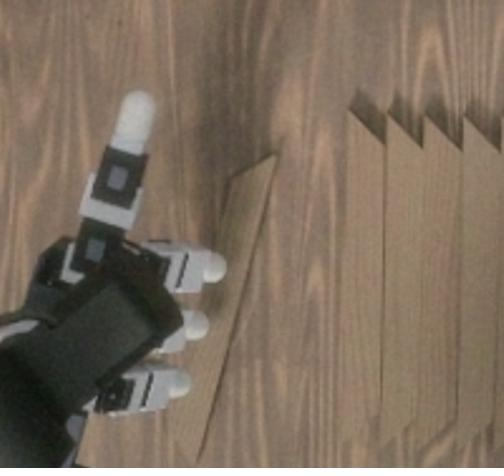

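Call:
execute_actions(
  actions=[
    [[-0.0208,0.0115,0.06,0,0,0,0,0.342,0.576,0.696,0,0.342,0.576,0.696,0,0.342,0.576,0.696,0.714,0.678,0.226,0.168,0.4,-0.6,0,0,0,0,0,0,0,0.754,0.576,0.696,0,0.754,0.576,0.696,0,0.754,0.576,0.696,0.714,0.678,0.226,0.168,0.4,-0.6]],
  ],
  cameras=["cam_high"],
)

Call:
zoom_image(
  camera="cam_high",
  region=[390, 310, 530, 440],
)

Scene clock: 402.70 s.
left_arm: end_effector_position=(+0.3294, -0.4605, +0.1451) hand_goal=(+0.000, +0.342, +0.576, +0.696, +0.000, +0.342, +0.576, +0.696, +0.000, +0.342, +0.576, +0.696, +0.714, +0.678, +0.226, +0.168) hand_measured=(+0.002, +0.346, +0.576, +0.694, +0.002, +0.346, +0.576, +0.694, +0.002, +0.346, +0.576, +0.694, +0.714, +0.678, +0.222, +0.168) hand_current_ma=(+0, +1, +0, +0, +0, +1, +0, +0, +0, +1, +0, +0, +0, +0, -1, +0) hand_state=(goal, goal, goal, goal, goal, goal, goal, goal, goal, goal, goal, goal, goal, goal, goal, goal) hand_current_limit=0.40 hand_speed=-0.60 end_effector_quat_wxyz=(+0.003, +0.994, -0.110, +0.001) | right_arm: end_effector_position=(+0.3032, -0.2937, +0.4100) hand_goal=(+0.000, +0.754, +0.576, +0.696, +0.000, +0.754, +0.576, +0.696, +0.000, +0.754, +0.576, +0.696, +0.714, +0.678, +0.226, +0.168) hand_measured=(-0.002, +0.760, +0.576, +0.696, -0.002, +0.760, +0.576, +0.696, -0.004, +0.760, +0.576, +0.696, +0.720, +0.678, +0.226, +0.168) hand_current_ma=(-1, +3, +0, +0, -1, +3, +0, +0, -1, +3, +0, +0, +3, +0, +0, +0) hand_state=(goal, goal, goal, goal, goal, goal, goal, goal, goal, goal, goal, goal, goal, goal, goal, goal) hand_current_limit=0.40 hand_speed=-0.60 end_effector_quat_wxyz=(+0.640, +0.461, +0.609, -0.082)
Joint positions: left_arm=[-0.85 1.671 1.383 -1.277 0.003 0.942] | right_arm=[-1.017 0.767 0.631 -0.036 -0.238 -1.091]
Joint torques (N m): left_arm=[-0.26 -10.52 5.72 0.47 0.08 -0.18] | right_arm=[0.79 -2.32 9.78 2.54 -0.34 0.08]
Heat: left arm: hottest elbow 33 °C; right arm: hottest elbow 43 °C.
Hand target: left_arm +0.3260, -0.4630, +0.1371; +0.000, +0.994, -0.110, -0.001 | right_arm +0.3022, -0.2978, +0.3972; +0.628, +0.468, +0.616, -0.084
Off the commanded pose: left_arm 0.009 m, 0 deg | right_arm 0.013 m, 2 deg.
Step readings (end_effector_position of left_arm | right_arm):
0: (+0.3224, -0.4478, +0.1530) | (+0.3032, -0.2937, +0.4100)
1: (+0.3224, -0.4478, +0.1530) | (+0.3032, -0.2937, +0.4100)
2: (+0.3230, -0.4483, +0.1531) | (+0.3032, -0.2937, +0.4100)
4: (+0.3264, -0.4519, +0.1536) | (+0.3032, -0.2937, +0.4100)
8: (+0.3320, -0.4590, +0.1533) | (+0.3032, -0.2937, +0.4100)
15: (+0.3290, -0.4601, +0.1457) | (+0.3032, -0.2937, +0.4100)
Images, in order (width x height): cam_high 896x504.

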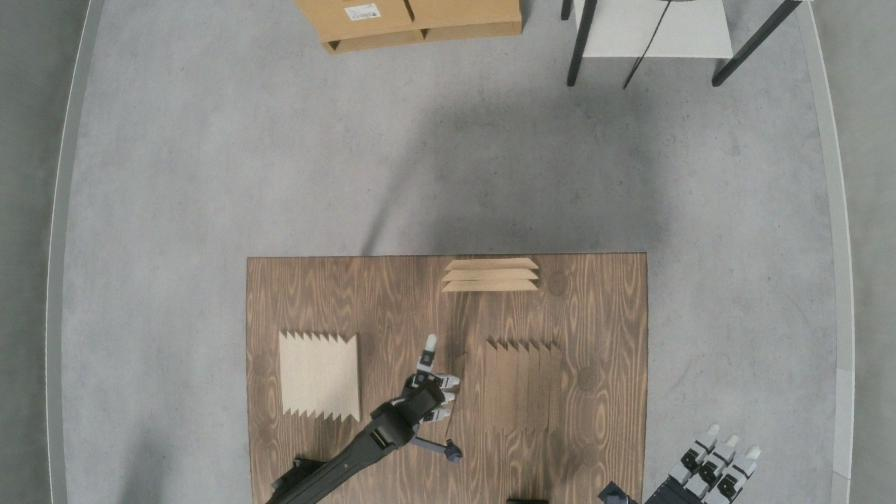

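Scaled by 3.600 from the camera's 896x504 image, which has a finer 1280x720 frame.

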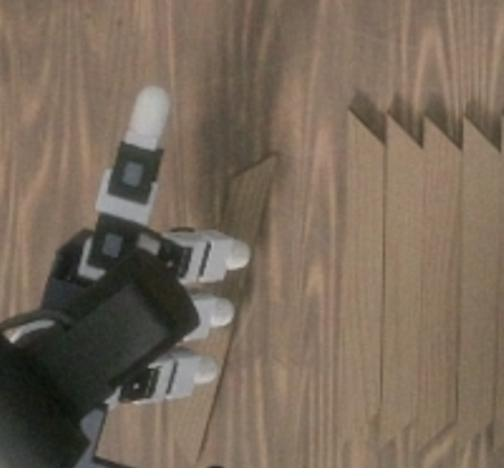

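Call:
execute_actions(
  actions=[
    [[0,0,0.05,0,0,0,0,0.342,0.576,0.696,0,0.342,0.576,0.696,0,0.342,0.576,0.696,0.714,0.678,0.226,0.168,0.4,-0.6,0,0,0,0,0,0,0,0.754,0.576,0.696,0,0.754,0.576,0.696,0,0.754,0.576,0.696,0.714,0.678,0.226,0.168,0.4,-0.6]],
    [[0.0315,0.0387,0,0,0,-0.025,0,0.342,0.576,0.696,0,0.342,0.576,0.696,0,0.342,0.576,0.696,0.714,0.678,0.226,0.168,0.4,-0.6,0,0,0,0,0,0,0,0.754,0.576,0.696,0,0.754,0.576,0.696,0,0.754,0.576,0.696,0.714,0.678,0.226,0.168,0.4,-0.6]],
    [[0.0285,0.0408,0,0,0,-0.025,0,0.342,0.576,0.696,0,0.342,0.576,0.696,0,0.342,0.576,0.696,0.714,0.678,0.226,0.168,0.4,-0.6,0,0,0,0,0,0,0,0.754,0.576,0.696,0,0.754,0.576,0.696,0,0.754,0.576,0.696,0.714,0.678,0.226,0.168,0.4,-0.6]],
  ],
  cameras=["cam_high"],
)

Call:
zoom_image(
  camera="cam_high",
  region=[390, 310, 530, 440],
)

Scene clock: 445.33 s.
left_arm: end_effector_position=(+0.3484, -0.5061, +0.1224) hand_goal=(+0.000, +0.342, +0.576, +0.696, +0.000, +0.342, +0.576, +0.696, +0.000, +0.342, +0.576, +0.696, +0.714, +0.678, +0.226, +0.168) hand_measured=(-0.006, +0.324, +0.566, +0.690, -0.006, +0.328, +0.568, +0.692, -0.004, +0.330, +0.568, +0.694, +0.714, +0.678, +0.222, +0.168) hand_current_ma=(-1, -9, -3, -1, -1, -7, -2, +0, +0, -4, -2, +0, +0, +0, -1, +0) hand_state=(goal, goal, goal, goal, goal, goal, goal, goal, goal, goal, goal, goal, goal, goal, goal, goal) hand_current_limit=0.40 hand_speed=-0.60 end_effector_quat_wxyz=(+0.010, +0.999, -0.040, +0.005) | right_arm: end_effector_position=(+0.3032, -0.2937, +0.4100) hand_goal=(+0.000, +0.754, +0.576, +0.696, +0.000, +0.754, +0.576, +0.696, +0.000, +0.754, +0.576, +0.696, +0.714, +0.678, +0.226, +0.168) hand_measured=(-0.002, +0.760, +0.576, +0.696, -0.002, +0.760, +0.576, +0.696, -0.004, +0.760, +0.576, +0.696, +0.720, +0.678, +0.226, +0.168) hand_current_ma=(-1, +3, +0, +0, -1, +3, +0, +0, -1, +3, +0, +0, +3, +0, +0, +0) hand_state=(goal, goal, goal, goal, goal, goal, goal, goal, goal, goal, goal, goal, goal, goal, goal, goal) hand_current_limit=0.40 hand_speed=-0.60 end_effector_quat_wxyz=(+0.640, +0.461, +0.609, -0.082)
Joint positions: left_arm=[-0.898 1.78 1.463 -1.232 0.005 0.752] | right_arm=[-1.017 0.767 0.631 -0.036 -0.238 -1.091]
Joint torques (N m): left_arm=[-0.62 -9.41 8.58 -0.02 -0.05 -0.33] | right_arm=[1.03 -2.37 9.83 2.5 -0.34 0.09]
Heat: left arm: hottest elbow 34 °C; right arm: hottest elbow 43 °C.
Hand target: left_arm +0.3526, -0.5165, +0.1071; +0.000, +0.999, -0.032, +0.000 | right_arm +0.3022, -0.2978, +0.3972; +0.628, +0.468, +0.616, -0.084
Off the commanded pose: left_arm 0.019 m, 2 deg | right_arm 0.013 m, 2 deg.
Step readings (end_effector_position of left_arm | right_arm):
0: (+0.3295, -0.4605, +0.1451) | (+0.3032, -0.2937, +0.4100)
1: (+0.3295, -0.4605, +0.1450) | (+0.3032, -0.2937, +0.4100)
2: (+0.3299, -0.4609, +0.1436) | (+0.3032, -0.2937, +0.4100)
4: (+0.3306, -0.4618, +0.1394) | (+0.3032, -0.2937, +0.4100)
8: (+0.3295, -0.4594, +0.1238) | (+0.3032, -0.2937, +0.4100)
15: (+0.3315, -0.4616, +0.1246) | (+0.3032, -0.2937, +0.4100)
16: (+0.3314, -0.4617, +0.1246) | (+0.3032, -0.2937, +0.4100)
17: (+0.3307, -0.4625, +0.1237) | (+0.3032, -0.2937, +0.4100)
19: (+0.3314, -0.4638, +0.1225) | (+0.3032, -0.2937, +0.4100)
23: (+0.3332, -0.4720, +0.1223) | (+0.3032, -0.2937, +0.4100)
30: (+0.3344, -0.4787, +0.1223) | (+0.3032, -0.2937, +0.4100)
31: (+0.3348, -0.4790, +0.1225) | (+0.3032, -0.2937, +0.4100)
32: (+0.3357, -0.4801, +0.1226) | (+0.3032, -0.2937, +0.4100)
34: (+0.3389, -0.4855, +0.1226) | (+0.3032, -0.2937, +0.4100)
38: (+0.3454, -0.5018, +0.1227) | (+0.3032, -0.2937, +0.4100)
45: (+0.3482, -0.5061, +0.1225) | (+0.3032, -0.2937, +0.4100)
Images, in order (width x height): cam_high 896x504.

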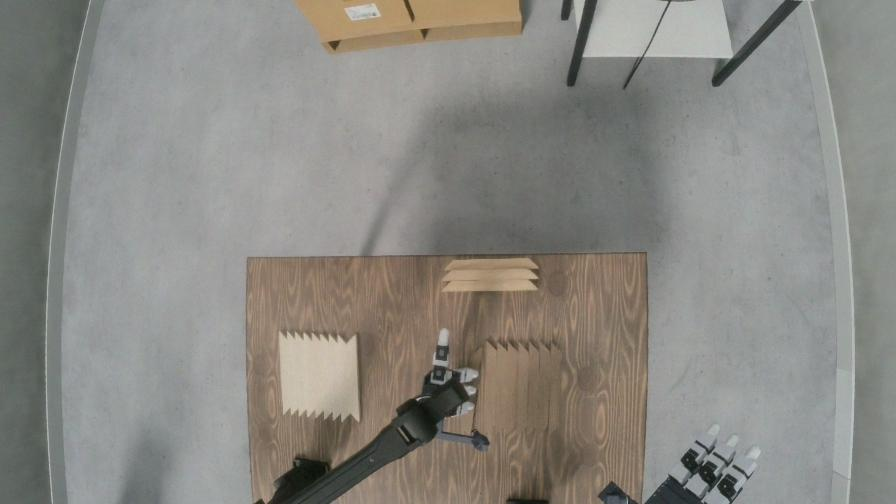

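Scaled by 3.600 from the camera's 896x504 image, which has a finer 1280x720 frame.

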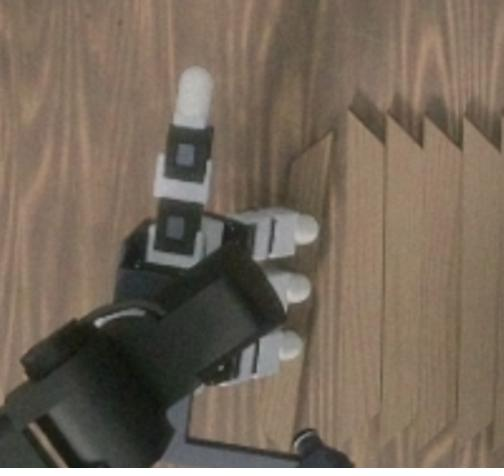

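Call:
execute_actions(
  actions=[
    [[0.0213,0.019,0,0,0,-0.0165,0,0.342,0.576,0.696,0,0.342,0.576,0.696,0,0.342,0.576,0.696,0.714,0.678,0.226,0.168,0.4,-0.6,0,0,0,0,0,0,0,0.754,0.576,0.696,0,0.754,0.576,0.696,0,0.754,0.576,0.696,0.714,0.678,0.226,0.168,0.4,-0.6]],
    [[0.0202,0.0202,0,0,0,-0.0165,0,0.342,0.576,0.696,0,0.342,0.576,0.696,0,0.342,0.576,0.696,0.714,0.678,0.226,0.168,0.4,-0.6,0,0,0,0,0,0,0,0.754,0.576,0.696,0,0.754,0.576,0.696,0,0.754,0.576,0.696,0.714,0.678,0.226,0.168,0.4,-0.6]],
  ],
  cameras=["cam_high"],
)

Call:
zoom_image(
  camera="cam_high",
  region=[390, 310, 530, 440],
)

Scene clock: 463.07 s.
left_arm: end_effector_position=(+0.3705, -0.5304, +0.1230) hand_goal=(+0.000, +0.342, +0.576, +0.696, +0.000, +0.342, +0.576, +0.696, +0.000, +0.342, +0.576, +0.696, +0.714, +0.678, +0.226, +0.168) hand_measured=(-0.006, +0.324, +0.566, +0.690, -0.006, +0.328, +0.568, +0.692, -0.004, +0.332, +0.568, +0.694, +0.714, +0.678, +0.222, +0.168) hand_current_ma=(-1, -9, -3, -1, -1, -7, -2, +0, +0, -3, -2, +0, +0, +0, -1, +0) hand_state=(goal, goal, goal, goal, goal, goal, goal, goal, goal, goal, goal, goal, goal, goal, goal, goal) hand_current_limit=0.40 hand_speed=-0.60 end_effector_quat_wxyz=(+0.009, +1.000, +0.010, +0.003) | right_arm: end_effector_position=(+0.3032, -0.2937, +0.4100) hand_goal=(+0.000, +0.754, +0.576, +0.696, +0.000, +0.754, +0.576, +0.696, +0.000, +0.754, +0.576, +0.696, +0.714, +0.678, +0.226, +0.168) hand_measured=(-0.002, +0.760, +0.576, +0.696, -0.002, +0.760, +0.576, +0.696, -0.004, +0.760, +0.576, +0.696, +0.720, +0.678, +0.226, +0.168) hand_current_ma=(-1, +3, +0, +0, -1, +3, +0, +0, -1, +3, +0, +0, +3, +0, +0, +0) hand_state=(goal, goal, goal, goal, goal, goal, goal, goal, goal, goal, goal, goal, goal, goal, goal, goal) hand_current_limit=0.40 hand_speed=-0.60 end_effector_quat_wxyz=(+0.640, +0.461, +0.609, -0.082)
Joint positions: left_arm=[-0.908 1.854 1.572 -1.27 0.006 0.643] | right_arm=[-1.017 0.767 0.631 -0.036 -0.238 -1.091]
Joint torques (N m): left_arm=[-0.21 -10.34 8.98 0.2 -0.11 -0.34] | right_arm=[0.97 -2.43 9.8 2.51 -0.34 0.08]
Heat: left arm: hottest elbow 35 °C; right arm: hottest elbow 43 °C.
Hand target: left_arm +0.3767, -0.5409, +0.1072; +0.000, +1.000, +0.020, +0.000 | right_arm +0.3022, -0.2978, +0.3972; +0.628, +0.468, +0.616, -0.084
Off the commanded pose: left_arm 0.020 m, 2 deg | right_arm 0.013 m, 2 deg.
Step readings (end_effector_position of left_arm | right_arm):
0: (+0.3484, -0.5061, +0.1224) | (+0.3032, -0.2937, +0.4100)
1: (+0.3486, -0.5063, +0.1227) | (+0.3032, -0.2937, +0.4100)
2: (+0.3488, -0.5067, +0.1226) | (+0.3032, -0.2937, +0.4100)
4: (+0.3513, -0.5095, +0.1225) | (+0.3032, -0.2937, +0.4100)
8: (+0.3578, -0.5165, +0.1226) | (+0.3032, -0.2937, +0.4100)
15: (+0.3596, -0.5184, +0.1228) | (+0.3032, -0.2937, +0.4100)
16: (+0.3597, -0.5187, +0.1227) | (+0.3032, -0.2937, +0.4100)
17: (+0.3605, -0.5191, +0.1229) | (+0.3032, -0.2937, +0.4100)
19: (+0.3634, -0.5222, +0.1229) | (+0.3032, -0.2937, +0.4100)
23: (+0.3692, -0.5291, +0.1230) | (+0.3032, -0.2937, +0.4100)
30: (+0.3705, -0.5303, +0.1231) | (+0.3032, -0.2937, +0.4100)
Images, in order (width x height): cam_high 896x504.

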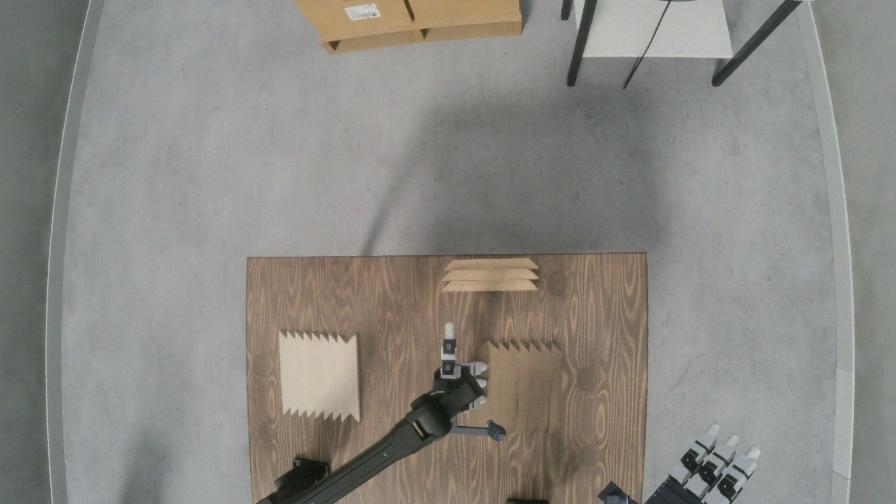

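Scaled by 3.600 from the camera's 896x504 image, which has a finer 1280x720 frame.

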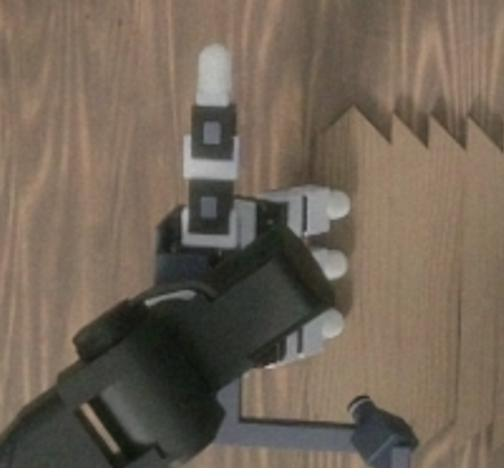

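Call:
execute_actions(
  actions=[
    [[0.005,0.012,-0.02,0,0,0,0,0.342,0.576,0.696,0,0.342,0.576,0.696,0,0.342,0.576,0.696,0.714,0.678,0.226,0.168,0.4,-0.6,0,0,0,0,0,0,0,0.754,0.576,0.696,0,0.754,0.576,0.696,0,0.754,0.576,0.696,0.714,0.678,0.226,0.168,0.4,-0.6]],
    [[0.008,0.012,-0.025,0,0,0,0,0.342,0.576,0.696,0,0.342,0.576,0.696,0,0.342,0.576,0.696,0.714,0.678,0.226,0.168,0.4,-0.6,0,0,0,0,0,0,0,0.754,0.576,0.696,0,0.754,0.576,0.696,0,0.754,0.576,0.696,0.714,0.678,0.226,0.168,0.4,-0.6]],
    [[0.008,0.008,-0.03,0,0,0,0,0.342,0.576,0.696,0,0.342,0.576,0.696,0,0.342,0.576,0.696,0.714,0.678,0.226,0.168,0.4,-0.6,0,0,0,0,0,0,0,0.754,0.576,0.696,0,0.754,0.576,0.696,0,0.754,0.576,0.696,0.714,0.678,0.226,0.168,0.4,-0.6]],
    [[0,0,-0.08,0,0,0,0,0.342,0.576,0.696,0,0.342,0.576,0.696,0,0.342,0.576,0.696,0.714,0.678,0.226,0.168,0.4,-0.6,0,0,0,0,0,0,0,0.754,0.576,0.696,0,0.754,0.576,0.696,0,0.754,0.576,0.696,0.714,0.678,0.226,0.168,0.4,-0.6]],
  ],
  cameras=["cam_high"],
)

Call:
zoom_image(
  camera="cam_high",
  region=[390, 310, 530, 440],
)

Scene clock: 489.80 s.
left_arm: end_effector_position=(+0.3827, -0.5454, +0.1715) hand_goal=(+0.000, +0.342, +0.576, +0.696, +0.000, +0.342, +0.576, +0.696, +0.000, +0.342, +0.576, +0.696, +0.714, +0.678, +0.226, +0.168) hand_measured=(-0.002, +0.344, +0.574, +0.694, -0.002, +0.344, +0.574, +0.694, -0.002, +0.344, +0.574, +0.694, +0.714, +0.678, +0.222, +0.168) hand_current_ma=(+0, +0, +0, +0, +0, +0, +0, +0, +0, +0, +0, +0, +0, +0, -1, +0) hand_state=(goal, goal, goal, goal, goal, goal, goal, goal, goal, goal, goal, goal, goal, goal, goal, goal) hand_current_limit=0.40 hand_speed=-0.60 end_effector_quat_wxyz=(-0.021, +0.999, +0.018, -0.018) | right_arm: end_effector_position=(+0.3032, -0.2937, +0.4100) hand_goal=(+0.000, +0.754, +0.576, +0.696, +0.000, +0.754, +0.576, +0.696, +0.000, +0.754, +0.576, +0.696, +0.714, +0.678, +0.226, +0.168) hand_measured=(-0.002, +0.760, +0.576, +0.696, -0.002, +0.760, +0.576, +0.696, -0.004, +0.760, +0.576, +0.696, +0.720, +0.678, +0.226, +0.168) hand_current_ma=(-1, +3, +0, +0, -1, +3, +0, +0, -1, +3, +0, +0, +3, +0, +0, +0) hand_state=(goal, goal, goal, goal, goal, goal, goal, goal, goal, goal, goal, goal, goal, goal, goal, goal) hand_current_limit=0.40 hand_speed=-0.60 end_effector_quat_wxyz=(+0.640, +0.461, +0.609, -0.082)
Joint positions: left_arm=[-0.91 1.925 1.822 -1.522 0.004 0.624] | right_arm=[-1.017 0.767 0.631 -0.036 -0.238 -1.091]
Joint torques (N m): left_arm=[-0.09 -14.86 10.84 -0.28 0.02 -0.15] | right_arm=[0.91 -2.32 9.8 2.54 -0.34 0.09]
Heat: left arm: hottest elbow 35 °C; right arm: hottest elbow 43 °C.
Hand target: left_arm +0.3901, -0.5597, +0.1999; +0.000, +1.000, +0.020, +0.000 | right_arm +0.3022, -0.2978, +0.3972; +0.628, +0.468, +0.616, -0.084
Off the commanded pose: left_arm 0.033 m, 3 deg | right_arm 0.013 m, 2 deg.
Step readings (end_effector_position of left_arm | right_arm):
0: (+0.3705, -0.5304, +0.1230) | (+0.3032, -0.2937, +0.4100)
1: (+0.3706, -0.5304, +0.1230) | (+0.3032, -0.2937, +0.4100)
2: (+0.3709, -0.5307, +0.1234) | (+0.3032, -0.2937, +0.4100)
4: (+0.3713, -0.5318, +0.1235) | (+0.3032, -0.2937, +0.4100)
8: (+0.3731, -0.5337, +0.1240) | (+0.3032, -0.2937, +0.4100)
15: (+0.3737, -0.5344, +0.1238) | (+0.3032, -0.2937, +0.4100)
16: (+0.3738, -0.5345, +0.1242) | (+0.3032, -0.2937, +0.4100)
17: (+0.3739, -0.5349, +0.1246) | (+0.3032, -0.2937, +0.4100)
19: (+0.3747, -0.5362, +0.1247) | (+0.3032, -0.2937, +0.4100)
23: (+0.3770, -0.5386, +0.1253) | (+0.3032, -0.2937, +0.4100)
30: (+0.3776, -0.5391, +0.1257) | (+0.3032, -0.2937, +0.4100)
31: (+0.3776, -0.5392, +0.1258) | (+0.3032, -0.2937, +0.4100)
32: (+0.3777, -0.5393, +0.1265) | (+0.3032, -0.2937, +0.4100)
34: (+0.3786, -0.5403, +0.1277) | (+0.3032, -0.2937, +0.4100)
38: (+0.3807, -0.5428, +0.1304) | (+0.3032, -0.2937, +0.4100)
45: (+0.3814, -0.5437, +0.1344) | (+0.3032, -0.2937, +0.4100)
46: (+0.3814, -0.5437, +0.1351) | (+0.3032, -0.2937, +0.4100)
47: (+0.3809, -0.5430, +0.1366) | (+0.3032, -0.2937, +0.4100)
49: (+0.3795, -0.5412, +0.1418) | (+0.3032, -0.2937, +0.4100)
53: (+0.3818, -0.5442, +0.1598) | (+0.3032, -0.2937, +0.4100)
60: (+0.3836, -0.5464, +0.1718) | (+0.3032, -0.2937, +0.4100)
Images, in order (width x height): cam_high 896x504.

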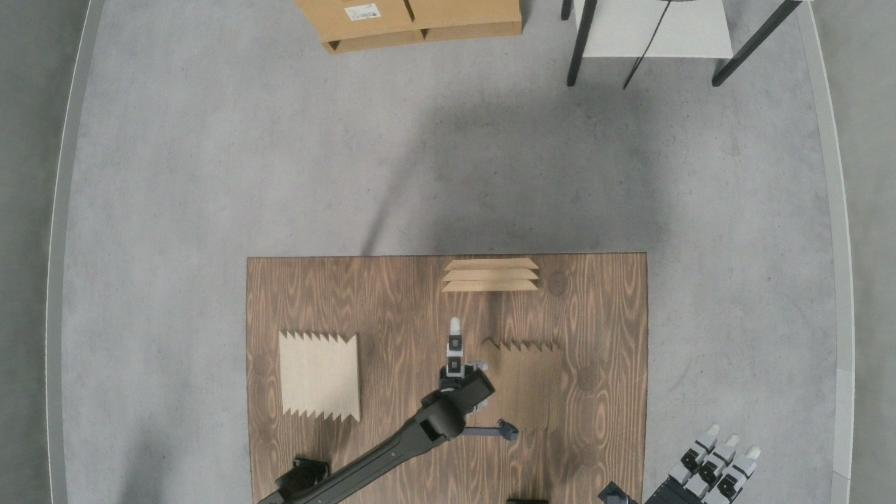

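Scaled by 3.600 from the camera's 896x504 image, which has a finer 1280x720 frame.

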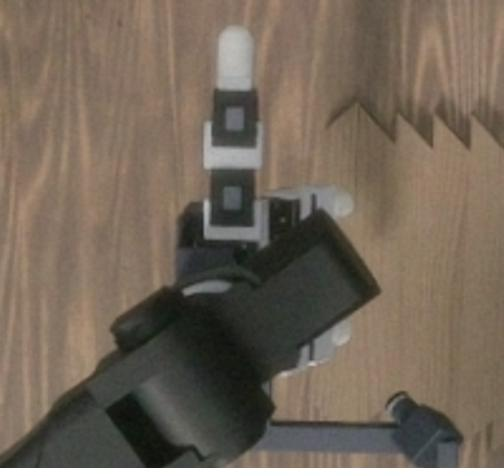

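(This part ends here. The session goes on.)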